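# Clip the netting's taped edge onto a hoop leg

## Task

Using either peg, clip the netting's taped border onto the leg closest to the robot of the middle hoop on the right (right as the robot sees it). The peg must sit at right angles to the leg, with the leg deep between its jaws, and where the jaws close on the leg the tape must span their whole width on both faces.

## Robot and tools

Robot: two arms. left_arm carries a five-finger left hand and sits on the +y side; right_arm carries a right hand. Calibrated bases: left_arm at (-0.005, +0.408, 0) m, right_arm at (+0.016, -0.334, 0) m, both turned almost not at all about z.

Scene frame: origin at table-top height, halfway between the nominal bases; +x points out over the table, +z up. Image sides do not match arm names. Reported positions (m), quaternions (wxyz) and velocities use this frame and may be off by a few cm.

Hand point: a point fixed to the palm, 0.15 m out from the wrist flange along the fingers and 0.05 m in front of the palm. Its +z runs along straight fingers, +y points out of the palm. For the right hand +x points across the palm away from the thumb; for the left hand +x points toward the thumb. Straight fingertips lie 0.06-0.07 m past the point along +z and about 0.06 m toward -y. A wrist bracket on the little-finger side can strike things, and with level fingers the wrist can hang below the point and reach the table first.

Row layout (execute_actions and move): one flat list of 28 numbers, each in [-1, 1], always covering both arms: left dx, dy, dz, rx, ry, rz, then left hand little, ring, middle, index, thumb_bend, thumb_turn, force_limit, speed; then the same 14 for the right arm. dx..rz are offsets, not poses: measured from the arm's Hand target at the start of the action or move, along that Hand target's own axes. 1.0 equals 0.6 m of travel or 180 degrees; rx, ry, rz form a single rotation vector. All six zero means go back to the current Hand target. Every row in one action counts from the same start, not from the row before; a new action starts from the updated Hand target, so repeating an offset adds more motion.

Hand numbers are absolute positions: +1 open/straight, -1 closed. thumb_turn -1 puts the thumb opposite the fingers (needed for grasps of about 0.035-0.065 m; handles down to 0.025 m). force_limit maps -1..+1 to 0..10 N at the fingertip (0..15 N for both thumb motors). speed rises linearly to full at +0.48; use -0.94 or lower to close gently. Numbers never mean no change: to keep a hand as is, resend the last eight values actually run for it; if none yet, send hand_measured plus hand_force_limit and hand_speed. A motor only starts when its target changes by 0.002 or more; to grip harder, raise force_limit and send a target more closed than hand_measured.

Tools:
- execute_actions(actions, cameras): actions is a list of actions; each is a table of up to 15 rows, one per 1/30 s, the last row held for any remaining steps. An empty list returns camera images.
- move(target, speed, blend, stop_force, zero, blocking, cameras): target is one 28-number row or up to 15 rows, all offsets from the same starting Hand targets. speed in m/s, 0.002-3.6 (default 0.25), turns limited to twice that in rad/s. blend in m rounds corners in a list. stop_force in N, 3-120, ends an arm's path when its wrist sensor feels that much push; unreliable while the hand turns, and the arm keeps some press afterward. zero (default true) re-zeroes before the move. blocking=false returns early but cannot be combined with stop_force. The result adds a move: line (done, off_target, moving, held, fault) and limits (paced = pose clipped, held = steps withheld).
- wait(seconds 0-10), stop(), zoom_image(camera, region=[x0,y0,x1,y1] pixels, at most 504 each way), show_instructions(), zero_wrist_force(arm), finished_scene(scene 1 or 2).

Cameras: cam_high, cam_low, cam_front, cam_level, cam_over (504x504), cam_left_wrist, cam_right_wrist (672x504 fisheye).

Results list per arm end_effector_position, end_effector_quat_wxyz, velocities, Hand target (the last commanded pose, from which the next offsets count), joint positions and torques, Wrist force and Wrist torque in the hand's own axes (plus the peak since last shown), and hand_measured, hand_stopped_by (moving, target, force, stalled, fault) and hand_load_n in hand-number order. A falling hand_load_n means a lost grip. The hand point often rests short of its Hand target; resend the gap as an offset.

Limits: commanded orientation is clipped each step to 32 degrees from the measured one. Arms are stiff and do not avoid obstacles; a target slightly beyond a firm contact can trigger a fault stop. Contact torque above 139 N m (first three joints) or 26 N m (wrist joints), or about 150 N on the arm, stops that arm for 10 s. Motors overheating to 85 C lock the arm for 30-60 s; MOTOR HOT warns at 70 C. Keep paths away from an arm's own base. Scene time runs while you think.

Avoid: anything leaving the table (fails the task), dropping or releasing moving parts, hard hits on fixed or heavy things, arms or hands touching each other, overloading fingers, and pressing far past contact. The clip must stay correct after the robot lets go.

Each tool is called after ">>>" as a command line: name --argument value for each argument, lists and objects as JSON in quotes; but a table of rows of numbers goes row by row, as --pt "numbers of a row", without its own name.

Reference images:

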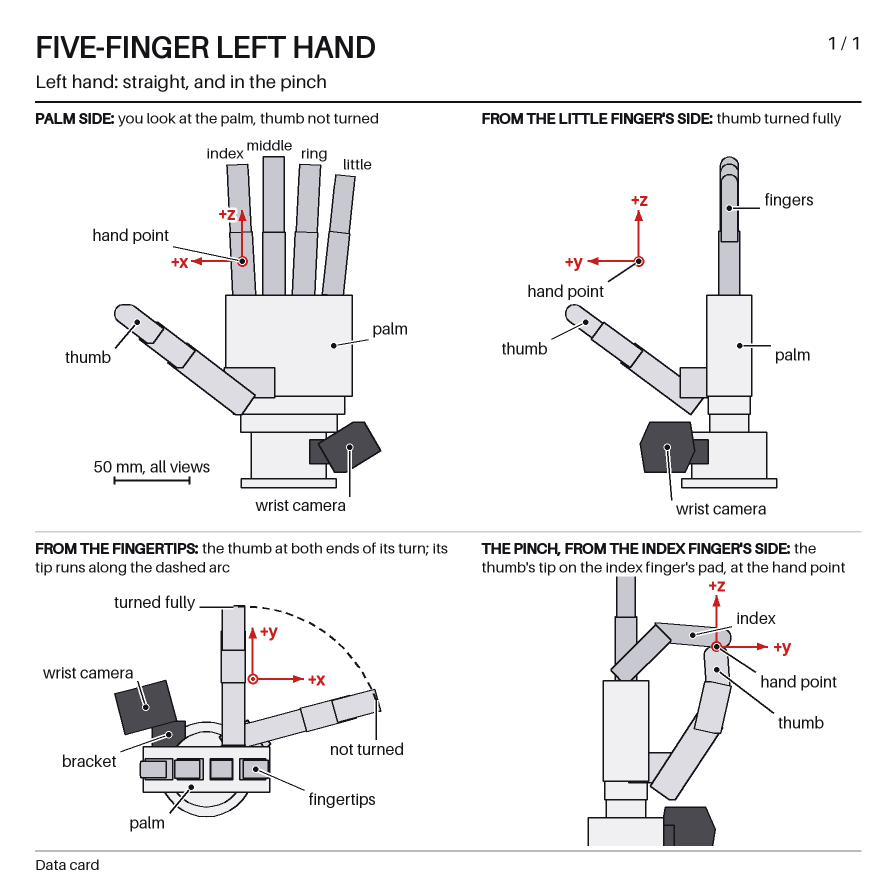

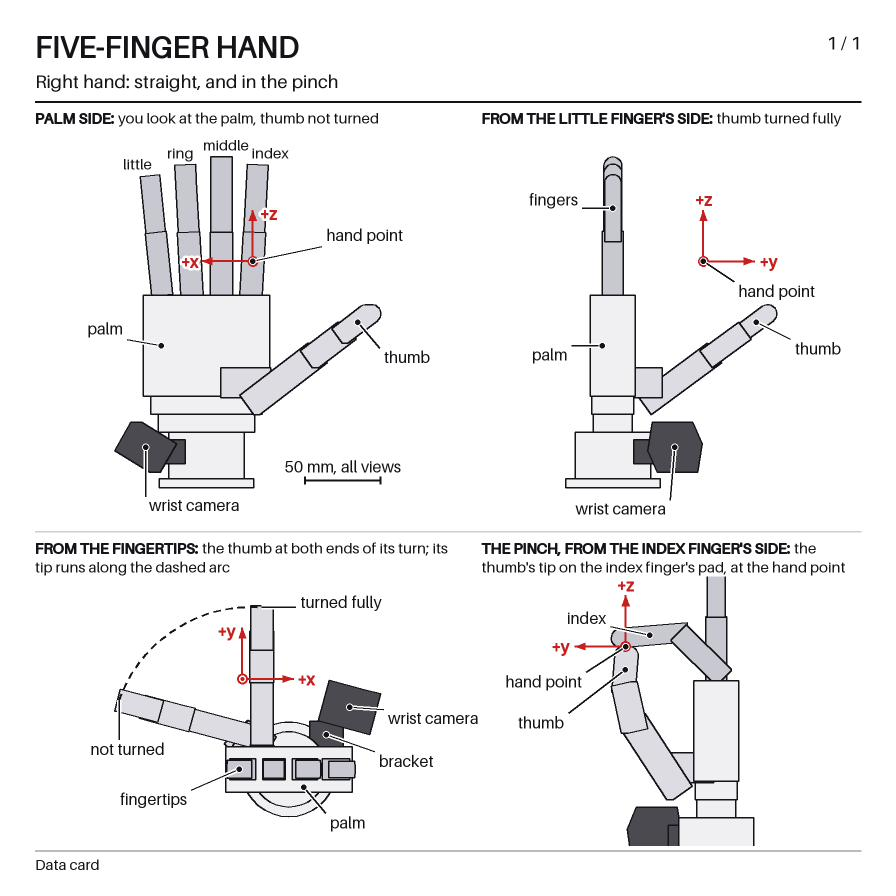

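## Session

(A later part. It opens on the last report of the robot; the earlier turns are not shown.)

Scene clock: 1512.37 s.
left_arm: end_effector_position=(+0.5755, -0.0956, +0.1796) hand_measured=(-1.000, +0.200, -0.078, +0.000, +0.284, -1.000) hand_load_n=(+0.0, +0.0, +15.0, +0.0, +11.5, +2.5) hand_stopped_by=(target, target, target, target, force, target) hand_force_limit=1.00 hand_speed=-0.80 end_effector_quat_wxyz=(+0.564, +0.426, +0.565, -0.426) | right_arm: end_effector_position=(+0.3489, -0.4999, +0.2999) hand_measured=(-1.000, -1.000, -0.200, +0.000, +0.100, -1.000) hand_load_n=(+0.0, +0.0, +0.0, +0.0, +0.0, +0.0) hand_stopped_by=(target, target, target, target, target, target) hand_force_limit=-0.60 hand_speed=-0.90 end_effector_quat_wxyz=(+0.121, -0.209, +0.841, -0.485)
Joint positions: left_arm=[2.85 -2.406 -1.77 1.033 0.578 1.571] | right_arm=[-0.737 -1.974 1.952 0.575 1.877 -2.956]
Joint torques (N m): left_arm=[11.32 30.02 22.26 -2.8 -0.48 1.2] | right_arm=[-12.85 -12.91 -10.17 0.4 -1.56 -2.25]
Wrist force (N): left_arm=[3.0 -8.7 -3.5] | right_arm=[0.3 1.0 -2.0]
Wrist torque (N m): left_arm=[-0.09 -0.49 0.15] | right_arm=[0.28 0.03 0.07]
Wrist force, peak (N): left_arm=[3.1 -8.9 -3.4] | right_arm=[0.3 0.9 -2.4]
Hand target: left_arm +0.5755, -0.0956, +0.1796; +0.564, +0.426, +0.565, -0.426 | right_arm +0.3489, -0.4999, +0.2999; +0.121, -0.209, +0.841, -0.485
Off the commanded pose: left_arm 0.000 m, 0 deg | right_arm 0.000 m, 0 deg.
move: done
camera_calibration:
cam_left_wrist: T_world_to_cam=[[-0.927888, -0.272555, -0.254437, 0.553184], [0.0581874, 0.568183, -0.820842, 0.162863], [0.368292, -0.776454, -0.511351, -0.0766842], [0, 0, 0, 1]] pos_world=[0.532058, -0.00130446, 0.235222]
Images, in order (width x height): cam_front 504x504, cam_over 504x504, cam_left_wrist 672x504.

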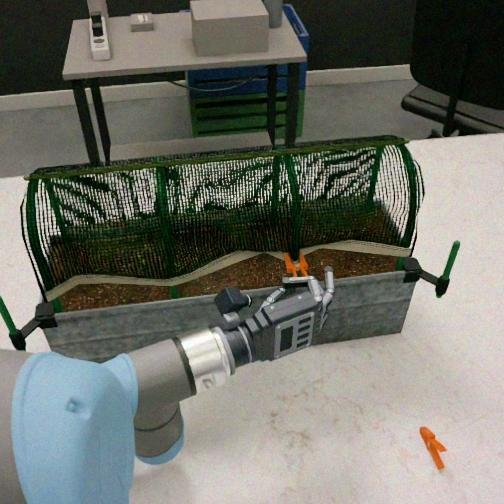

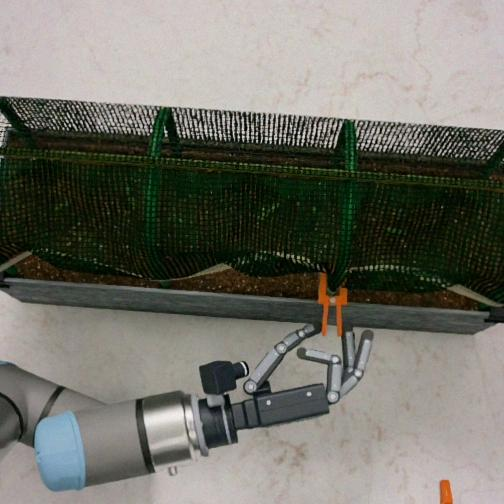

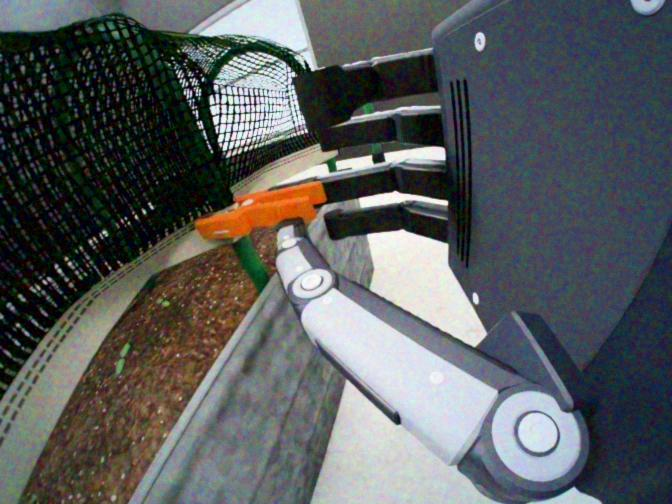

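>>> move --target '[0,0,0,0,0,0,-1,0.2,0.1,0,0.6,-1,0,-0.85,0,0,0,0,0,0,-1,-1,-0.2,0,0.1,-1,-0.6,-0.9]' --cameras '["cam_left_wrist", "cam_front", "cam_over"]'

>>> zoom_image --camera "cam_over" --region '[290, 250, 380, 340]'

>>> zoom_image --camera "cam_left_wrist" --region '[160, 170, 280, 290]'

>>> zoom_image --camera "cam_front" --region '[270, 240, 330, 300]'

Scene clock: 1524.93 s.
left_arm: end_effector_position=(+0.5755, -0.0956, +0.1796) hand_measured=(-1.000, +0.200, +0.100, +0.000, +0.600, -1.000) hand_load_n=(+0.0, +0.0, +0.0, +0.0, +0.0, +0.0) hand_stopped_by=(target, target, target, target, target, target) hand_force_limit=0.00 hand_speed=-0.85 end_effector_quat_wxyz=(+0.564, +0.426, +0.565, -0.426) | right_arm: end_effector_position=(+0.3489, -0.4999, +0.2999) hand_measured=(-1.000, -1.000, -0.200, +0.000, +0.100, -1.000) hand_load_n=(+0.0, +0.0, +0.0, +0.0, +0.0, +0.0) hand_stopped_by=(target, target, target, target, target, target) hand_force_limit=-0.60 hand_speed=-0.90 end_effector_quat_wxyz=(+0.121, -0.209, +0.841, -0.485)
Joint positions: left_arm=[2.85 -2.406 -1.77 1.033 0.578 1.571] | right_arm=[-0.737 -1.974 1.952 0.575 1.877 -2.956]
Joint torques (N m): left_arm=[-4.45 33.41 10.92 2.53 -0.42 1.21] | right_arm=[-11.94 -12.64 -9.66 0.38 -1.68 -2.42]
Wrist force (N): left_arm=[2.9 -0.1 -2.4] | right_arm=[0.4 0.8 -2.1]
Wrist torque (N m): left_arm=[0.06 -0.45 -0.06] | right_arm=[0.28 0.03 0.07]
Wrist force, peak (N): left_arm=[2.9 -9.0 -3.6] | right_arm=[0.4 0.9 -2.3]
Hand target: left_arm +0.5755, -0.0956, +0.1796; +0.564, +0.426, +0.565, -0.426 | right_arm +0.3489, -0.4999, +0.2999; +0.121, -0.209, +0.841, -0.485
Off the commanded pose: left_arm 0.000 m, 0 deg | right_arm 0.000 m, 0 deg.
move: done
camera_calibration:
cam_left_wrist: T_world_to_cam=[[-0.927888, -0.272555, -0.254437, 0.553184], [0.0581874, 0.568183, -0.820842, 0.162863], [0.368292, -0.776454, -0.511351, -0.0766842], [0, 0, 0, 1]] pos_world=[0.532058, -0.00130446, 0.235222]
Images, in order (width x height): cam_front 504x504, cam_over 504x504, cam_left_wrist 672x504.

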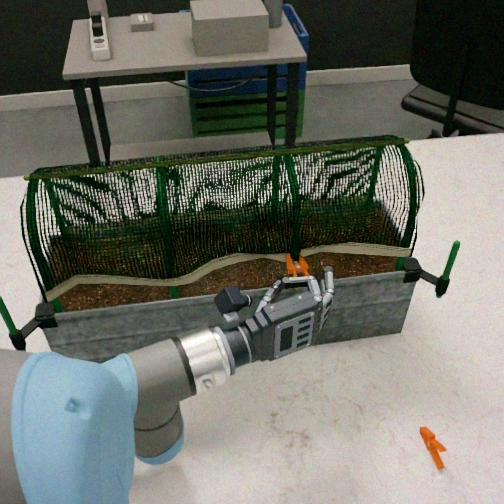

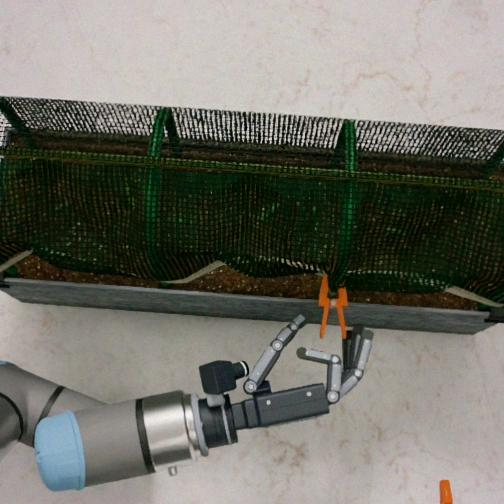

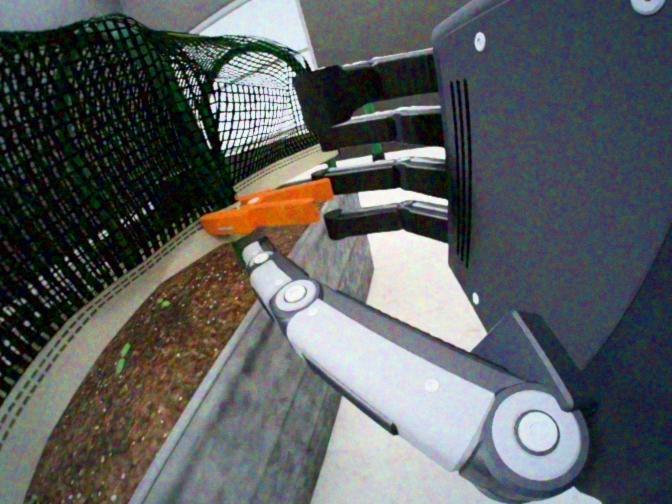

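Scaled by 5.600.

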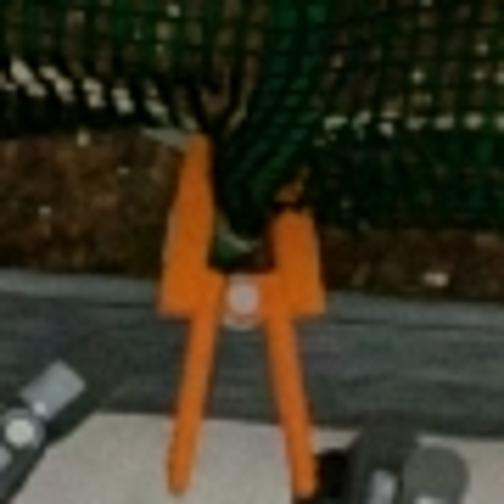

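Scaled by 4.200 from the camera's 672x504 image, which has a finer 960x720 frame.

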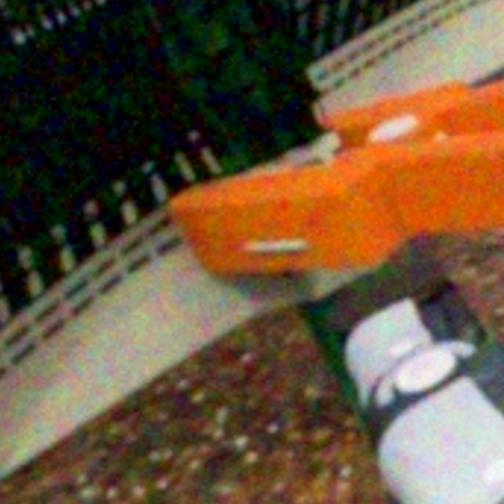

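Scaled by 8.400.

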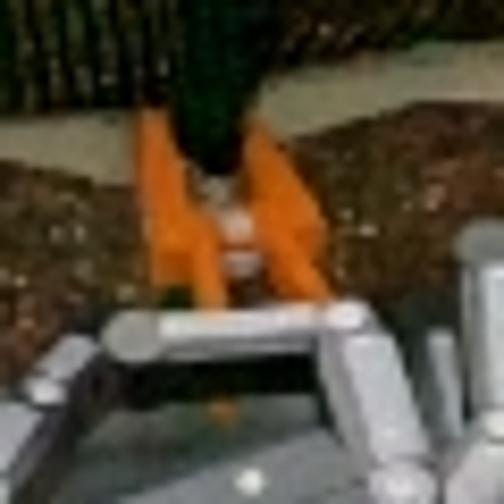

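>>> move --pt "0 0 0 0 0 0 -1 0.2 0.1 0 1 -1 0 -0.5 0 0 0 0 0 0 -1 -1 -0.2 0 0.1 -1 -0.6 -0.9" --pt "0 -0.128 -0.0367 0 0 0 -1 0.2 0.1 0 1 -1 0 -0.5 0 0 0 0 0 0 -1 -1 -0.2 0 0.1 -1 -0.6 -0.9" --speed 0.08 --cameras '["cam_left_wrist", "cam_front", "cam_over"]'

>>> zoom_image --camera "cam_over" --region '[290, 250, 380, 340]'

>>> zoom_image --camera "cam_left_wrist" --region '[180, 150, 300, 270]'

>>> zoom_image --camera "cam_front" --region '[265, 235, 325, 295]'

Scene clock: 1532.97 s.
left_arm: end_effector_position=(+0.4957, -0.0956, +0.1797) hand_measured=(-1.000, +0.200, +0.100, +0.000, +1.000, -1.000) hand_load_n=(+0.0, -0.5, +0.5, +0.0, +0.0, +0.0) hand_stopped_by=(target, target, target, target, target, target) hand_force_limit=0.00 hand_speed=-0.50 end_effector_quat_wxyz=(+0.564, +0.426, +0.565, -0.426) | right_arm: end_effector_position=(+0.3489, -0.4999, +0.2999) hand_measured=(-1.000, -1.000, -0.200, +0.000, +0.100, -1.000) hand_load_n=(+0.0, +0.0, +0.0, +0.0, +0.0, +0.0) hand_stopped_by=(target, target, target, target, target, target) hand_force_limit=-0.60 hand_speed=-0.90 end_effector_quat_wxyz=(+0.121, -0.209, +0.841, -0.485)
Joint positions: left_arm=[2.797 -2.329 -1.978 1.164 0.631 1.571] | right_arm=[-0.737 -1.974 1.952 0.575 1.877 -2.956]
Joint torques (N m): left_arm=[-7.12 46.7 -1.2 3.34 2.38 -1.27] | right_arm=[-12.9 -13.09 -10.34 0.14 -1.66 -2.19]
Wrist force (N): left_arm=[3.3 0.2 -2.5] | right_arm=[0.4 1.1 -2.0]
Wrist torque (N m): left_arm=[0.12 -0.50 -0.02] | right_arm=[0.30 0.01 0.08]
Wrist force, peak (N): left_arm=[3.5 0.5 -2.8] | right_arm=[0.3 1.1 -2.2]
Hand target: left_arm +0.4956, -0.0955, +0.1797; +0.564, +0.426, +0.565, -0.426 | right_arm +0.3489, -0.4999, +0.2999; +0.121, -0.209, +0.841, -0.485
Off the commanded pose: left_arm 0.000 m, 0 deg | right_arm 0.000 m, 0 deg.
move: done
camera_calibration:
cam_left_wrist: T_world_to_cam=[[-0.927888, -0.272555, -0.254437, 0.479164], [0.0581874, 0.568183, -0.820842, 0.167588], [0.368292, -0.776454, -0.511351, -0.0472434], [0, 0, 0, 1]] pos_world=[0.452258, -0.00130446, 0.235322]
Images, in order (width x height): cam_front 504x504, cam_over 504x504, cam_left_wrist 672x504.

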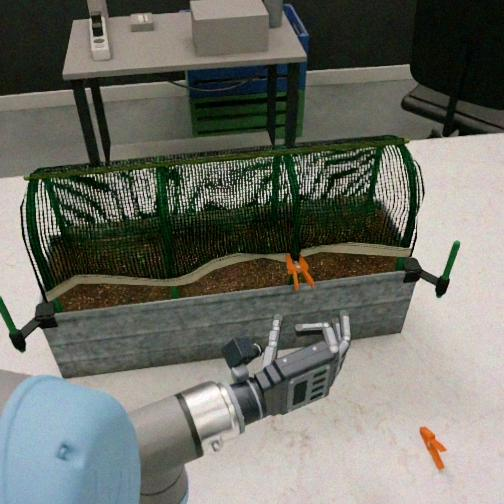

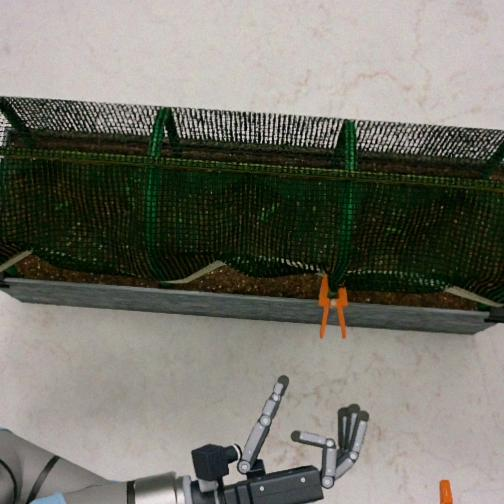

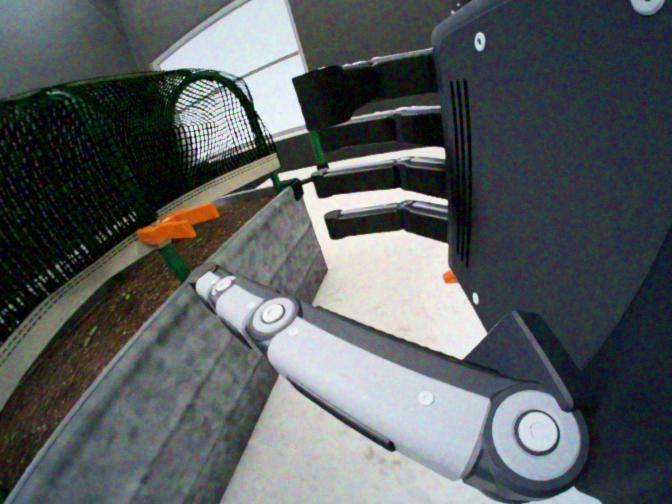

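Scaled by 5.600.

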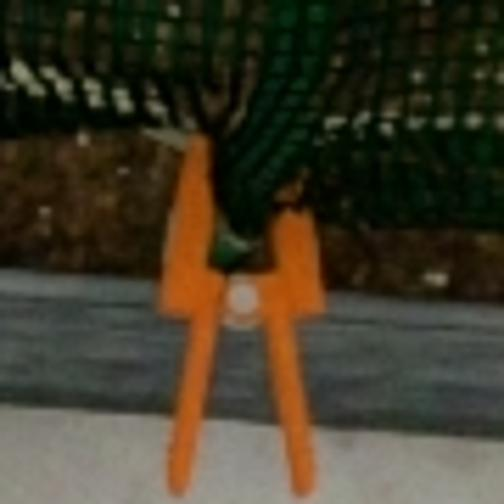

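Scaled by 4.200 from the camera's 672x504 image, which has a finer 960x720 frame.

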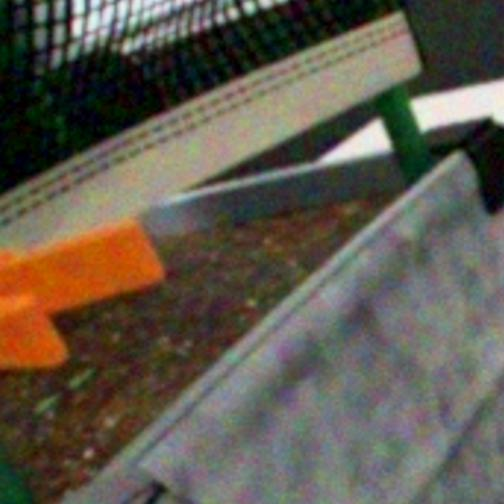

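Scaled by 8.400.

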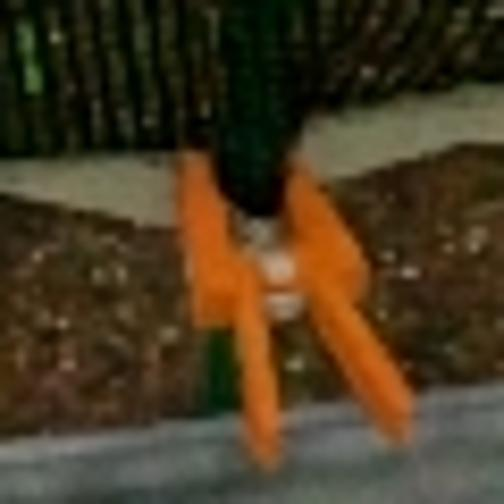

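>>> execute_actions --actions '[]'

>>> zoom_image --camera "cam_left_wrist" --region '[110, 180, 230, 300]'

>>> zoom_image --camera "cam_level" --region '[260, 180, 400, 320]'

>>> zoom_image --camera "cam_low" --region '[170, 140, 270, 240]'

>>> zoom_image --camera "cam_high" --region '[130, 150, 250, 270]'

Scene clock: 1536.17 s.
left_arm: end_effector_position=(+0.4956, -0.0955, +0.1797) hand_measured=(-1.000, +0.200, +0.100, +0.000, +1.000, -1.000) hand_load_n=(+0.0, +0.0, +0.0, +0.0, +0.0, +0.0) hand_stopped_by=(target, target, target, target, target, target) hand_force_limit=0.00 hand_speed=-0.50 end_effector_quat_wxyz=(+0.564, +0.426, +0.565, -0.426) | right_arm: end_effector_position=(+0.3489, -0.4999, +0.2999) hand_measured=(-1.000, -1.000, -0.200, +0.000, +0.100, -1.000) hand_load_n=(+0.0, +0.0, +0.0, +0.0, +0.0, +0.0) hand_stopped_by=(target, target, target, target, target, target) hand_force_limit=-0.60 hand_speed=-0.90 end_effector_quat_wxyz=(+0.121, -0.209, +0.841, -0.485)
Joint positions: left_arm=[2.797 -2.329 -1.978 1.164 0.631 1.571] | right_arm=[-0.737 -1.974 1.952 0.575 1.877 -2.956]
Joint velocities: within noise
Joint torques (N m): left_arm=[-6.49 47.38 -0.6 3.59 2.53 -1.3] | right_arm=[-12.36 -13.38 -9.79 0.21 -1.63 -2.33]
Wrist force (N): left_arm=[3.3 0.4 -2.6] | right_arm=[0.5 0.8 -1.9]
Wrist torque (N m): left_arm=[0.16 -0.52 -0.03] | right_arm=[0.26 0.00 0.08]
Wrist force, peak (N): left_arm=[3.7 0.4 -2.8] | right_arm=[0.5 1.0 -2.2]
Hand target: left_arm +0.4956, -0.0955, +0.1797; +0.564, +0.426, +0.565, -0.426 | right_arm +0.3489, -0.4999, +0.2999; +0.121, -0.209, +0.841, -0.485
Off the commanded pose: left_arm 0.000 m, 0 deg | right_arm 0.000 m, 0 deg.
camera_calibration:
cam_left_wrist: T_world_to_cam=[[-0.927888, -0.272555, -0.254437, 0.479071], [0.0581874, 0.568183, -0.820842, 0.167594], [0.368292, -0.776454, -0.511351, -0.0472066], [0, 0, 0, 1]] pos_world=[0.452158, -0.00130446, 0.235322]
cam_right_wrist: T_world_to_cam=[[-0.406048, 0.303949, -0.861824, 0.561535], [0.457042, 0.884195, 0.0965044, 0.252304], [0.791352, -0.354704, -0.497943, -0.186219], [0, 0, 0, 1]] pos_world=[0.260062, -0.459816, 0.36687]

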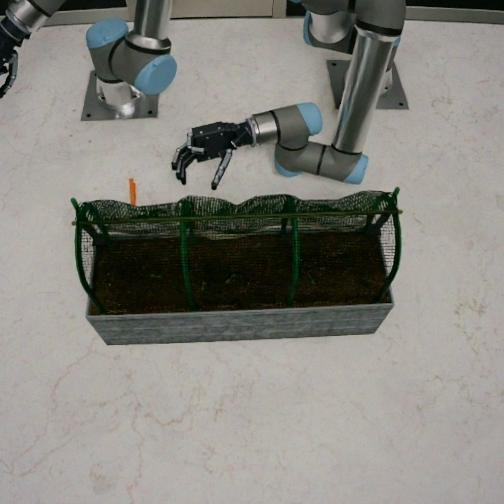

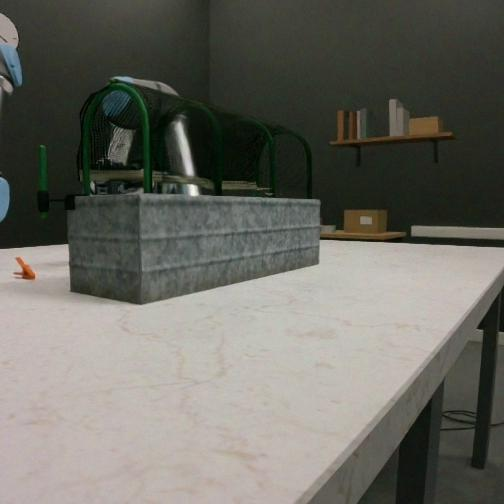

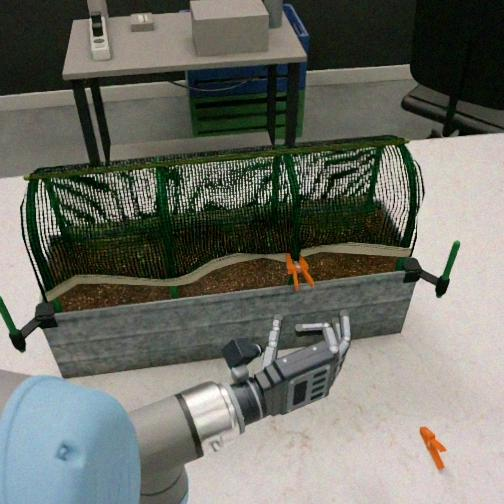

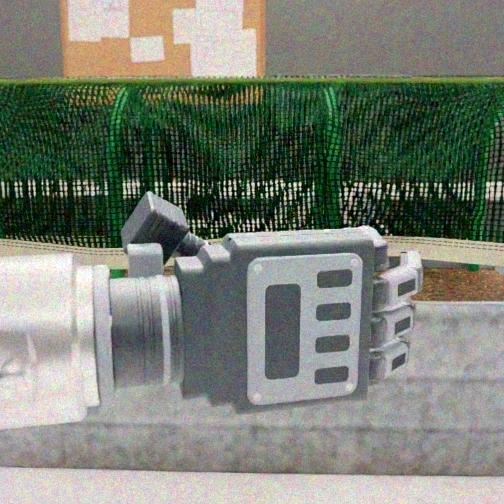

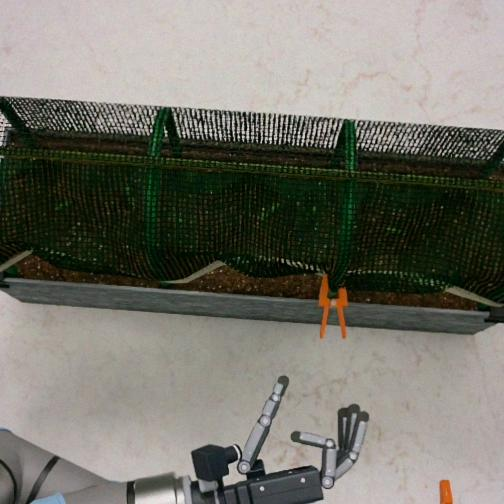

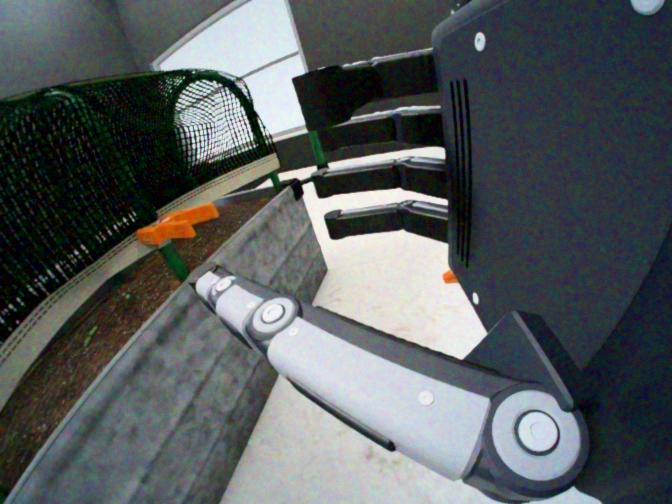

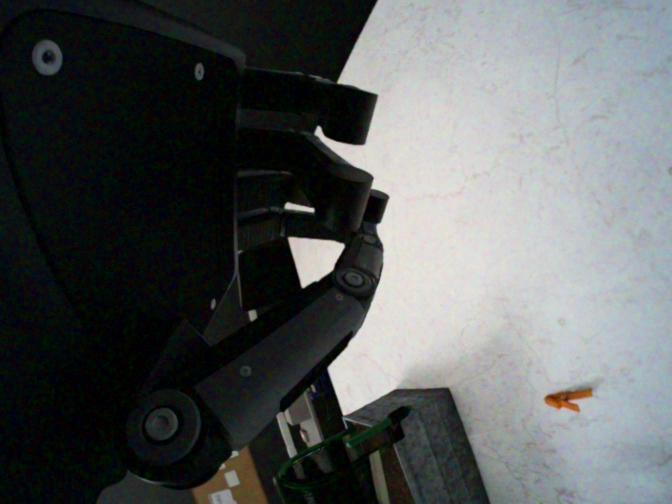

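Scaled by 4.200 from the camera's 672x504 image, which has a finer 960x720 frame.

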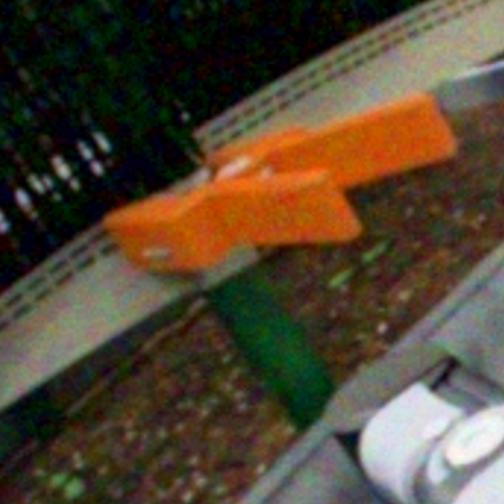

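Scaled by 3.600.

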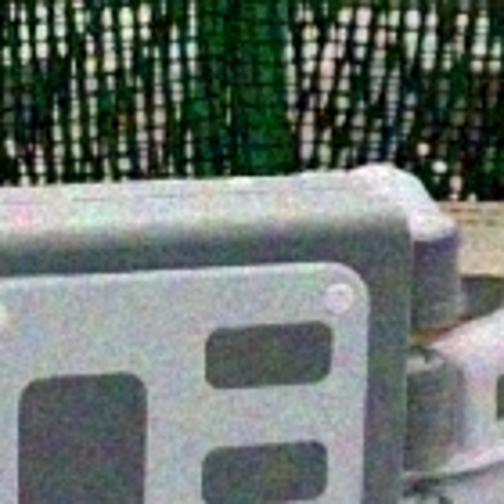

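Scaled by 5.040.

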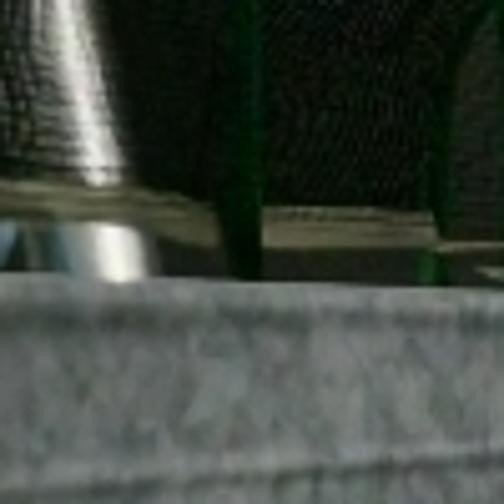

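Scaled by 4.200.

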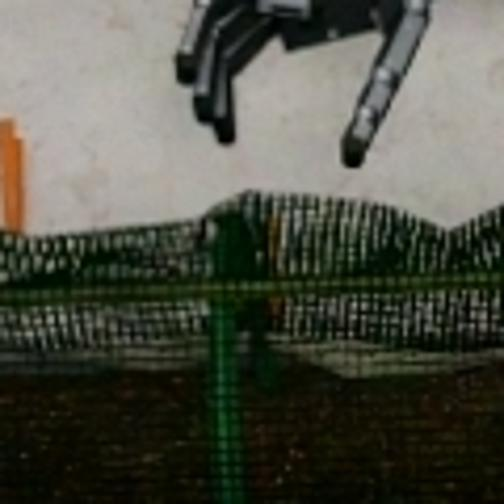

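>>> move --target '[-0.2,-0.0175,-0.5172,0,0,0,-1,0.2,0.1,0,1,-1,0,-0.5,0,0,0,0,0,0,-1,-1,-0.2,0,0.1,-1,-0.6,-0.9]' --speed 0.25 --cameras '["cam_level", "cam_front", "cam_over"]'

>>> zoom_image --camera "cam_level" --region '[290, 190, 390, 290]'

>>> zoom_image --camera "cam_front" --region '[265, 235, 325, 295]'

Scene clock: 1544.43 s.
left_arm: end_effector_position=(+0.4002, +0.1998, +0.2998) hand_measured=(-1.000, +0.200, +0.100, +0.000, +1.000, -1.000) hand_load_n=(+0.0, +0.0, +0.0, +0.0, -0.5, +0.0) hand_stopped_by=(target, target, target, target, target, target) hand_force_limit=0.00 hand_speed=-0.50 end_effector_quat_wxyz=(+0.564, +0.426, +0.565, -0.426) | right_arm: end_effector_position=(+0.3489, -0.4999, +0.2999) hand_measured=(-1.000, -1.000, -0.200, +0.000, +0.100, -1.000) hand_load_n=(+0.0, +0.0, +0.0, +0.0, +0.0, +0.0) hand_stopped_by=(target, target, target, target, target, target) hand_force_limit=-0.60 hand_speed=-0.90 end_effector_quat_wxyz=(+0.121, -0.209, +0.841, -0.485)
Joint positions: left_arm=[3.706 -1.735 -2.514 1.109 -0.277 1.569] | right_arm=[-0.737 -1.974 1.952 0.575 1.877 -2.956]
Joint torques (N m): left_arm=[8 25.59 -1.53 -3.75 -2.05 1.76] | right_arm=[-12.59 -12.9 -10.43 0.03 -1.72 -2.32]
Wrist force (N): left_arm=[3.1 0.1 -2.0] | right_arm=[0.3 0.8 -1.8]
Wrist torque (N m): left_arm=[0.10 -0.43 -0.04] | right_arm=[0.25 0.03 0.06]
Wrist force, peak (N): left_arm=[3.6 0.3 -2.7] | right_arm=[0.4 1.0 -2.2]
Hand target: left_arm +0.4002, +0.1999, +0.2998; +0.564, +0.426, +0.565, -0.426 | right_arm +0.3489, -0.4999, +0.2999; +0.121, -0.209, +0.841, -0.485
Off the commanded pose: left_arm 0.000 m, 0 deg | right_arm 0.000 m, 0 deg.
move: done
Images, in order (width x height): cam_front 504x504, cam_level 504x504, cam_over 504x504.

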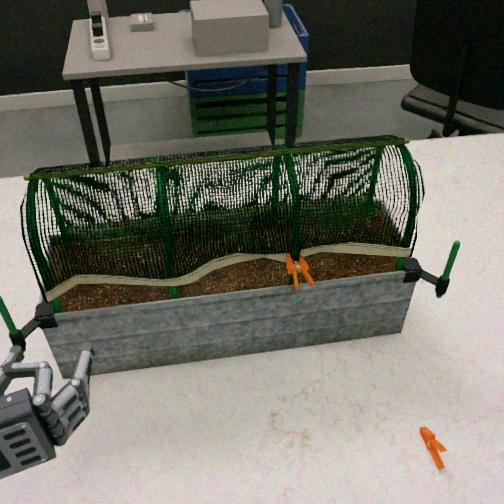

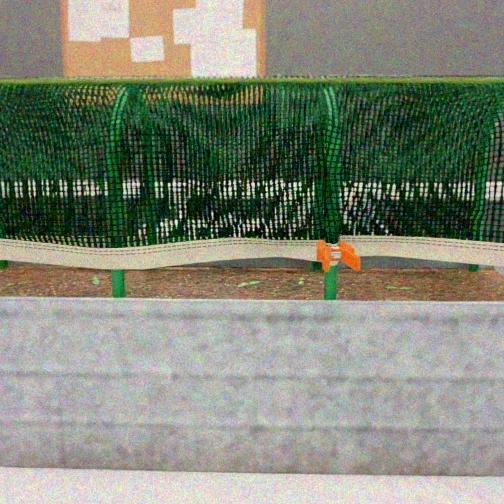

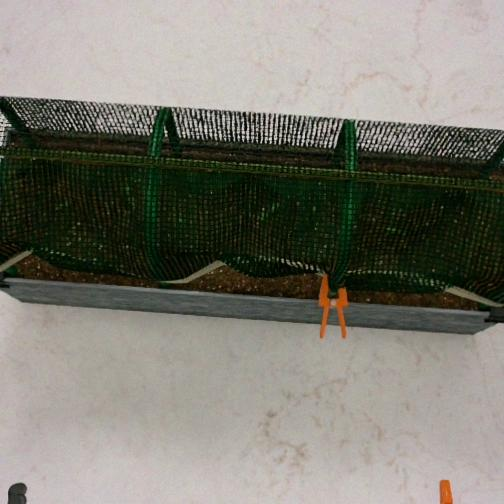

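Scaled by 5.040.

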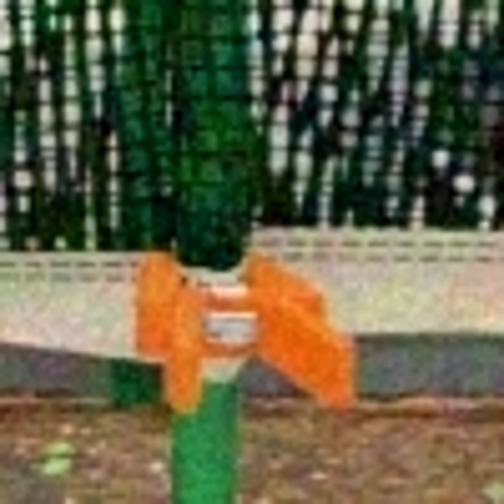

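Scaled by 8.400.

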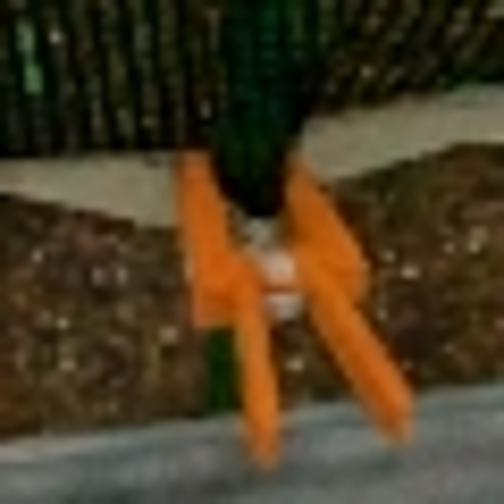

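>>> zoom_image --camera "cam_level" --region '[310, 228, 366, 284]'

>>> zoom_image --camera "cam_front" --region '[280, 245, 316, 281]'

>>> zoom_image --camera "cam_over" --region '[312, 266, 356, 310]'

Scaled by 9.000.

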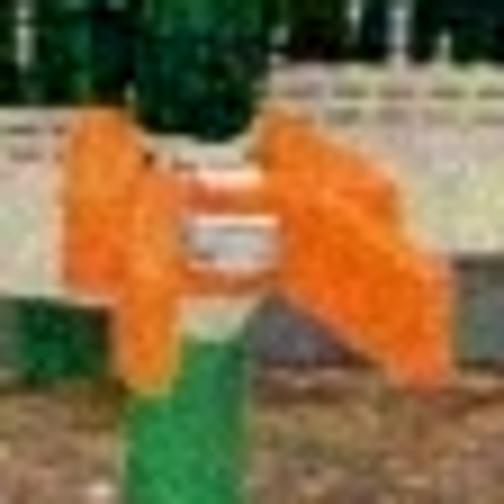

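Scaled by 14.000.

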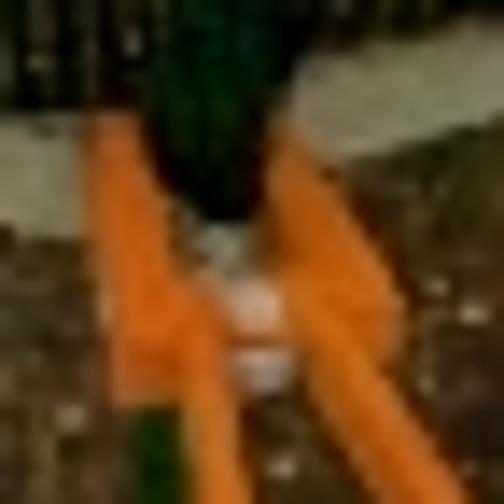

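Scaled by 11.455.

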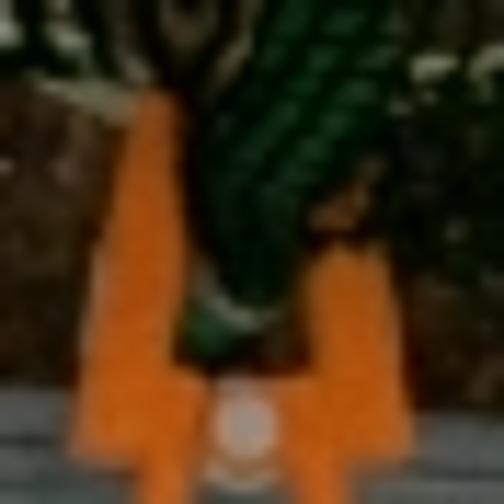

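>>> move --pt "0.2 0.0175 0.5172 0 0 0 -1 0.2 0.1 0 0.8 -1 0 -0.5 0 0 0 0 0 0 -1 -1 -0.2 0 0.1 -1 -0.6 -0.9" --pt "0.2 0.1139 0.5447 0 0 0 -1 0.2 0.1 0 0.8 -1 0 -0.5 0 0 0 0 0 0 -1 -1 -0.2 0 0.1 -1 -0.6 -0.9" --speed '[0.2, 0.06]' --cameras '["cam_left_wrist", "cam_front", "cam_over"]'

>>> zoom_image --camera "cam_over" --region '[270, 260, 390, 380]'

Scene clock: 1589.57 s.
left_arm: end_effector_position=(+0.5556, -0.0955, +0.1797) hand_measured=(-1.000, +0.200, +0.100, +0.000, +0.800, -1.000) hand_load_n=(+0.0, +0.0, +0.0, +0.0, +0.0, +0.0) hand_stopped_by=(target, target, target, target, target, target) hand_force_limit=0.00 hand_speed=-0.50 end_effector_quat_wxyz=(+0.564, +0.426, +0.565, -0.426) | right_arm: end_effector_position=(+0.3489, -0.4999, +0.2999) hand_measured=(-1.000, -1.000, -0.200, +0.000, +0.100, -1.000) hand_load_n=(+0.0, +0.0, +0.0, +0.0, +0.0, +0.0) hand_stopped_by=(target, target, target, target, target, target) hand_force_limit=-0.60 hand_speed=-0.90 end_effector_quat_wxyz=(+0.121, -0.209, +0.841, -0.485)
Joint positions: left_arm=[2.839 -2.385 -1.824 1.067 0.59 1.571] | right_arm=[-0.737 -1.974 1.952 0.575 1.877 -2.956]
Joint torques (N m): left_arm=[7.02 29.71 21.39 -2.29 -2.39 1.19] | right_arm=[-12.43 -12.81 -10.75 0.03 -1.49 -2.25]
Wrist force (N): left_arm=[3.0 -0.1 -2.3] | right_arm=[0.3 0.9 -1.9]
Wrist torque (N m): left_arm=[0.08 -0.46 0.00] | right_arm=[0.27 0.03 0.07]
Wrist force, peak (N): left_arm=[3.8 0.5 -2.5] | right_arm=[0.5 1.0 -2.3]
Hand target: left_arm +0.5558, -0.0955, +0.1797; +0.564, +0.426, +0.565, -0.426 | right_arm +0.3489, -0.4999, +0.2999; +0.121, -0.209, +0.841, -0.485
Off the commanded pose: left_arm 0.000 m, 0 deg | right_arm 0.000 m, 0 deg.
move: done
camera_calibration:
cam_left_wrist: T_world_to_cam=[[-0.927898, -0.272535, -0.254423, 0.534748], [0.0582082, 0.568138, -0.820872, 0.16396], [0.368263, -0.776495, -0.51131, -0.0692728], [0, 0, 0, 1]] pos_world=[0.512158, -0.00120442, 0.235222]
Images, in order (width x height): cam_front 504x504, cam_over 504x504, cam_left_wrist 672x504.

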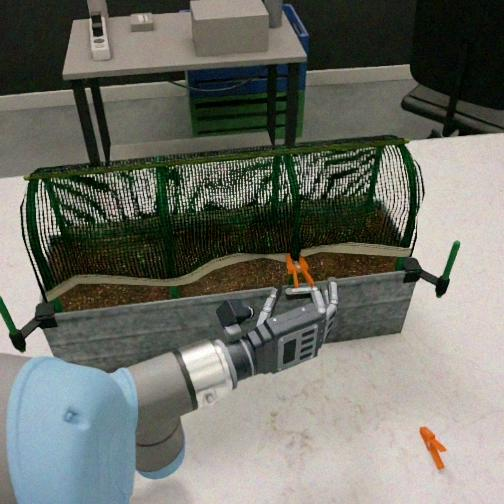

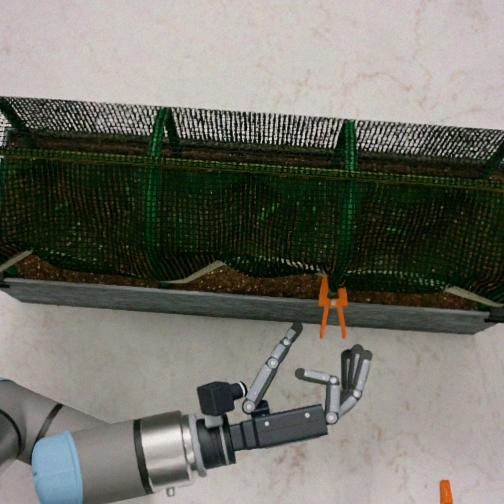

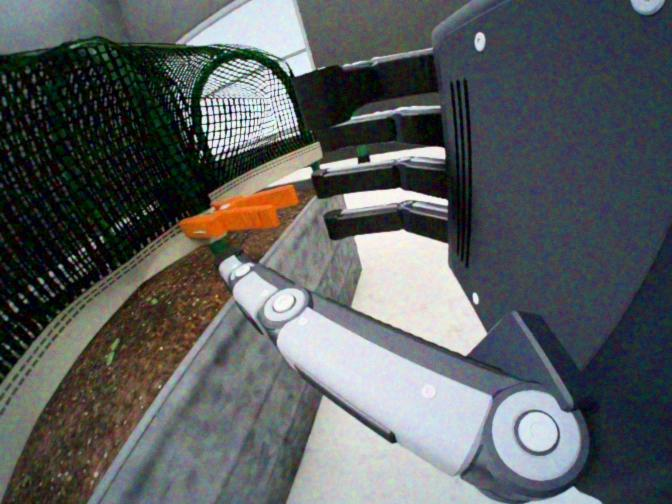

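Scaled by 4.200.

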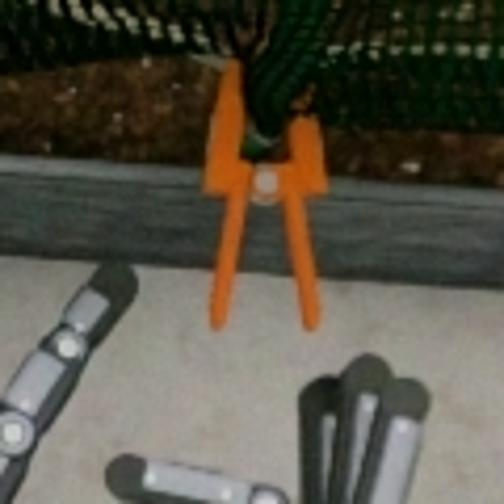

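>>> move --target '[0,0.032,0.0092,0,0,0,-1,0.2,0.1,0,0.8,-1,0,-0.5,0,0,0,0,0,0,-1,-1,-0.2,0,0.1,-1,-0.6,-0.9]' --speed 0.05 --stop_force 8

>>> move --target '[0,0,0,0,0,0,-1,0.2,-0.07,0,0.3,-1,-0.6,-0.9,0,0,0,0,0,0,-1,-1,-0.2,0,0.1,-1,-0.6,-0.9]' --cameras '["cam_left_wrist", "cam_over"]'

>>> zoom_image --camera "cam_over" --region '[270, 250, 390, 370]'

Scene clock: 1597.47 s.
left_arm: end_effector_position=(+0.5757, -0.0955, +0.1796) hand_measured=(-1.000, +0.200, +0.100, +0.000, +0.800, -1.000) hand_load_n=(+0.0, +0.0, +0.0, +0.0, +0.0, +0.0) hand_stopped_by=(target, target, target, target, target, target) hand_force_limit=0.00 hand_speed=-0.50 end_effector_quat_wxyz=(+0.564, +0.426, +0.565, -0.426) | right_arm: end_effector_position=(+0.3489, -0.4999, +0.2999) hand_measured=(-1.000, -1.000, -0.200, +0.000, +0.100, -1.000) hand_load_n=(+0.0, +0.5, +0.0, +0.0, +0.0, +0.0) hand_stopped_by=(target, target, target, target, target, target) hand_force_limit=-0.60 hand_speed=-0.90 end_effector_quat_wxyz=(+0.121, -0.209, +0.841, -0.485)
Joint positions: left_arm=[2.85 -2.406 -1.769 1.033 0.578 1.571] | right_arm=[-0.737 -1.974 1.952 0.575 1.877 -2.956]
Joint torques (N m): left_arm=[7.27 31.17 20.88 -2.2 -2.25 0.73] | right_arm=[-12.73 -13.31 -11.39 -0.01 -1.51 -2.26]
Wrist force (N): left_arm=[3.1 -0.1 -2.1] | right_arm=[0.2 0.8 -1.9]
Wrist torque (N m): left_arm=[0.03 -0.46 0.00] | right_arm=[0.25 0.04 0.06]
Wrist force, peak (N): left_arm=[3.4 -0.1 -2.5] | right_arm=[0.3 1.0 -2.4]
Hand target: left_arm +0.5757, -0.0955, +0.1796; +0.564, +0.426, +0.565, -0.426 | right_arm +0.3489, -0.4999, +0.2999; +0.121, -0.209, +0.841, -0.485
Off the commanded pose: left_arm 0.000 m, 0 deg | right_arm 0.000 m, 0 deg.
move: done

Scene clock: 1600.20 s.
left_arm: end_effector_position=(+0.5757, -0.0955, +0.1796) hand_measured=(-1.000, +0.200, -0.070, +0.000, +0.442, -1.000) hand_load_n=(+0.0, +0.0, +3.0, +0.0, +3.5, +0.5) hand_stopped_by=(target, target, target, target, force, target) hand_force_limit=-0.60 hand_speed=-0.90 end_effector_quat_wxyz=(+0.564, +0.426, +0.565, -0.426) | right_arm: end_effector_position=(+0.3489, -0.4999, +0.2999) hand_measured=(-1.000, -1.000, -0.200, +0.000, +0.100, -1.000) hand_load_n=(+0.5, +0.0, +0.0, +0.0, +0.0, +0.0) hand_stopped_by=(target, target, target, target, target, target) hand_force_limit=-0.60 hand_speed=-0.90 end_effector_quat_wxyz=(+0.121, -0.209, +0.841, -0.485)
Joint positions: left_arm=[2.85 -2.406 -1.769 1.033 0.578 1.571] | right_arm=[-0.737 -1.974 1.952 0.575 1.877 -2.956]
Joint torques (N m): left_arm=[6 31.01 19.51 -1.86 -0.28 1.26] | right_arm=[-12.36 -13.04 -11.03 -0.17 -1.53 -2.29]
Wrist force (N): left_arm=[2.8 0.0 -1.5] | right_arm=[0.5 1.0 -2.0]
Wrist torque (N m): left_arm=[0.09 -0.44 0.00] | right_arm=[0.29 0.00 0.08]
Wrist force, peak (N): left_arm=[3.2 -0.5 -2.3] | right_arm=[0.5 1.2 -2.1]
Hand target: left_arm +0.5757, -0.0955, +0.1796; +0.564, +0.426, +0.565, -0.426 | right_arm +0.3489, -0.4999, +0.2999; +0.121, -0.209, +0.841, -0.485
Off the commanded pose: left_arm 0.000 m, 0 deg | right_arm 0.000 m, 0 deg.
move: done
camera_calibration:
cam_left_wrist: T_world_to_cam=[[-0.927898, -0.272535, -0.254423, 0.553399], [0.0582082, 0.568138, -0.820872, 0.16279], [0.368263, -0.776495, -0.51131, -0.0766749], [0, 0, 0, 1]] pos_world=[0.532258, -0.00120442, 0.235222]
Images, in order (width x height): cam_over 504x504, cam_left_wrist 672x504.

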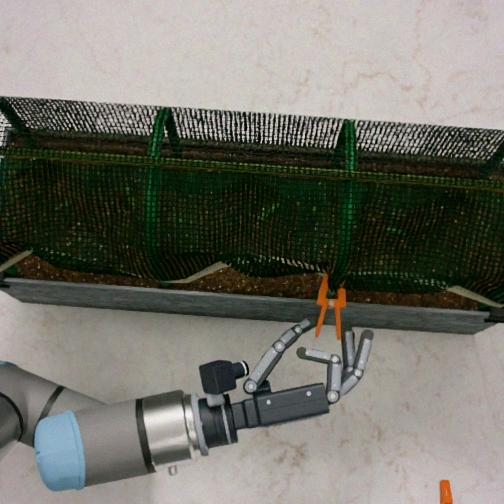

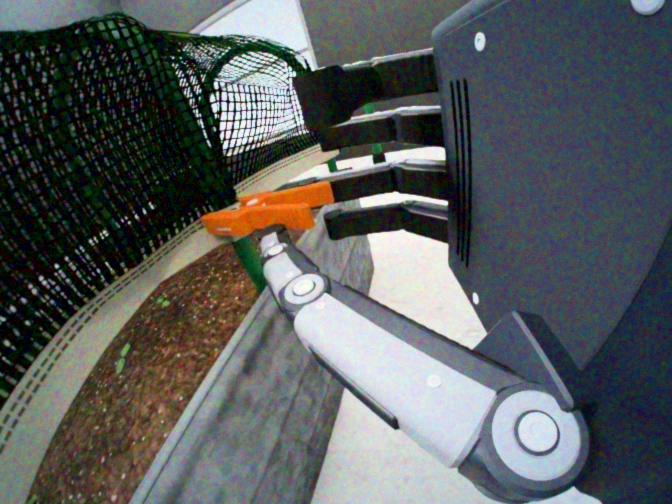

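Scaled by 4.200.

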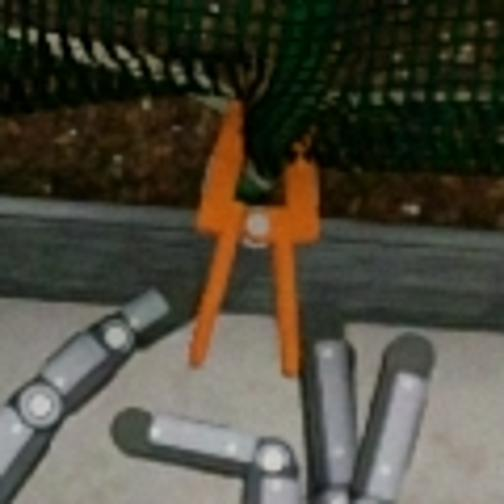

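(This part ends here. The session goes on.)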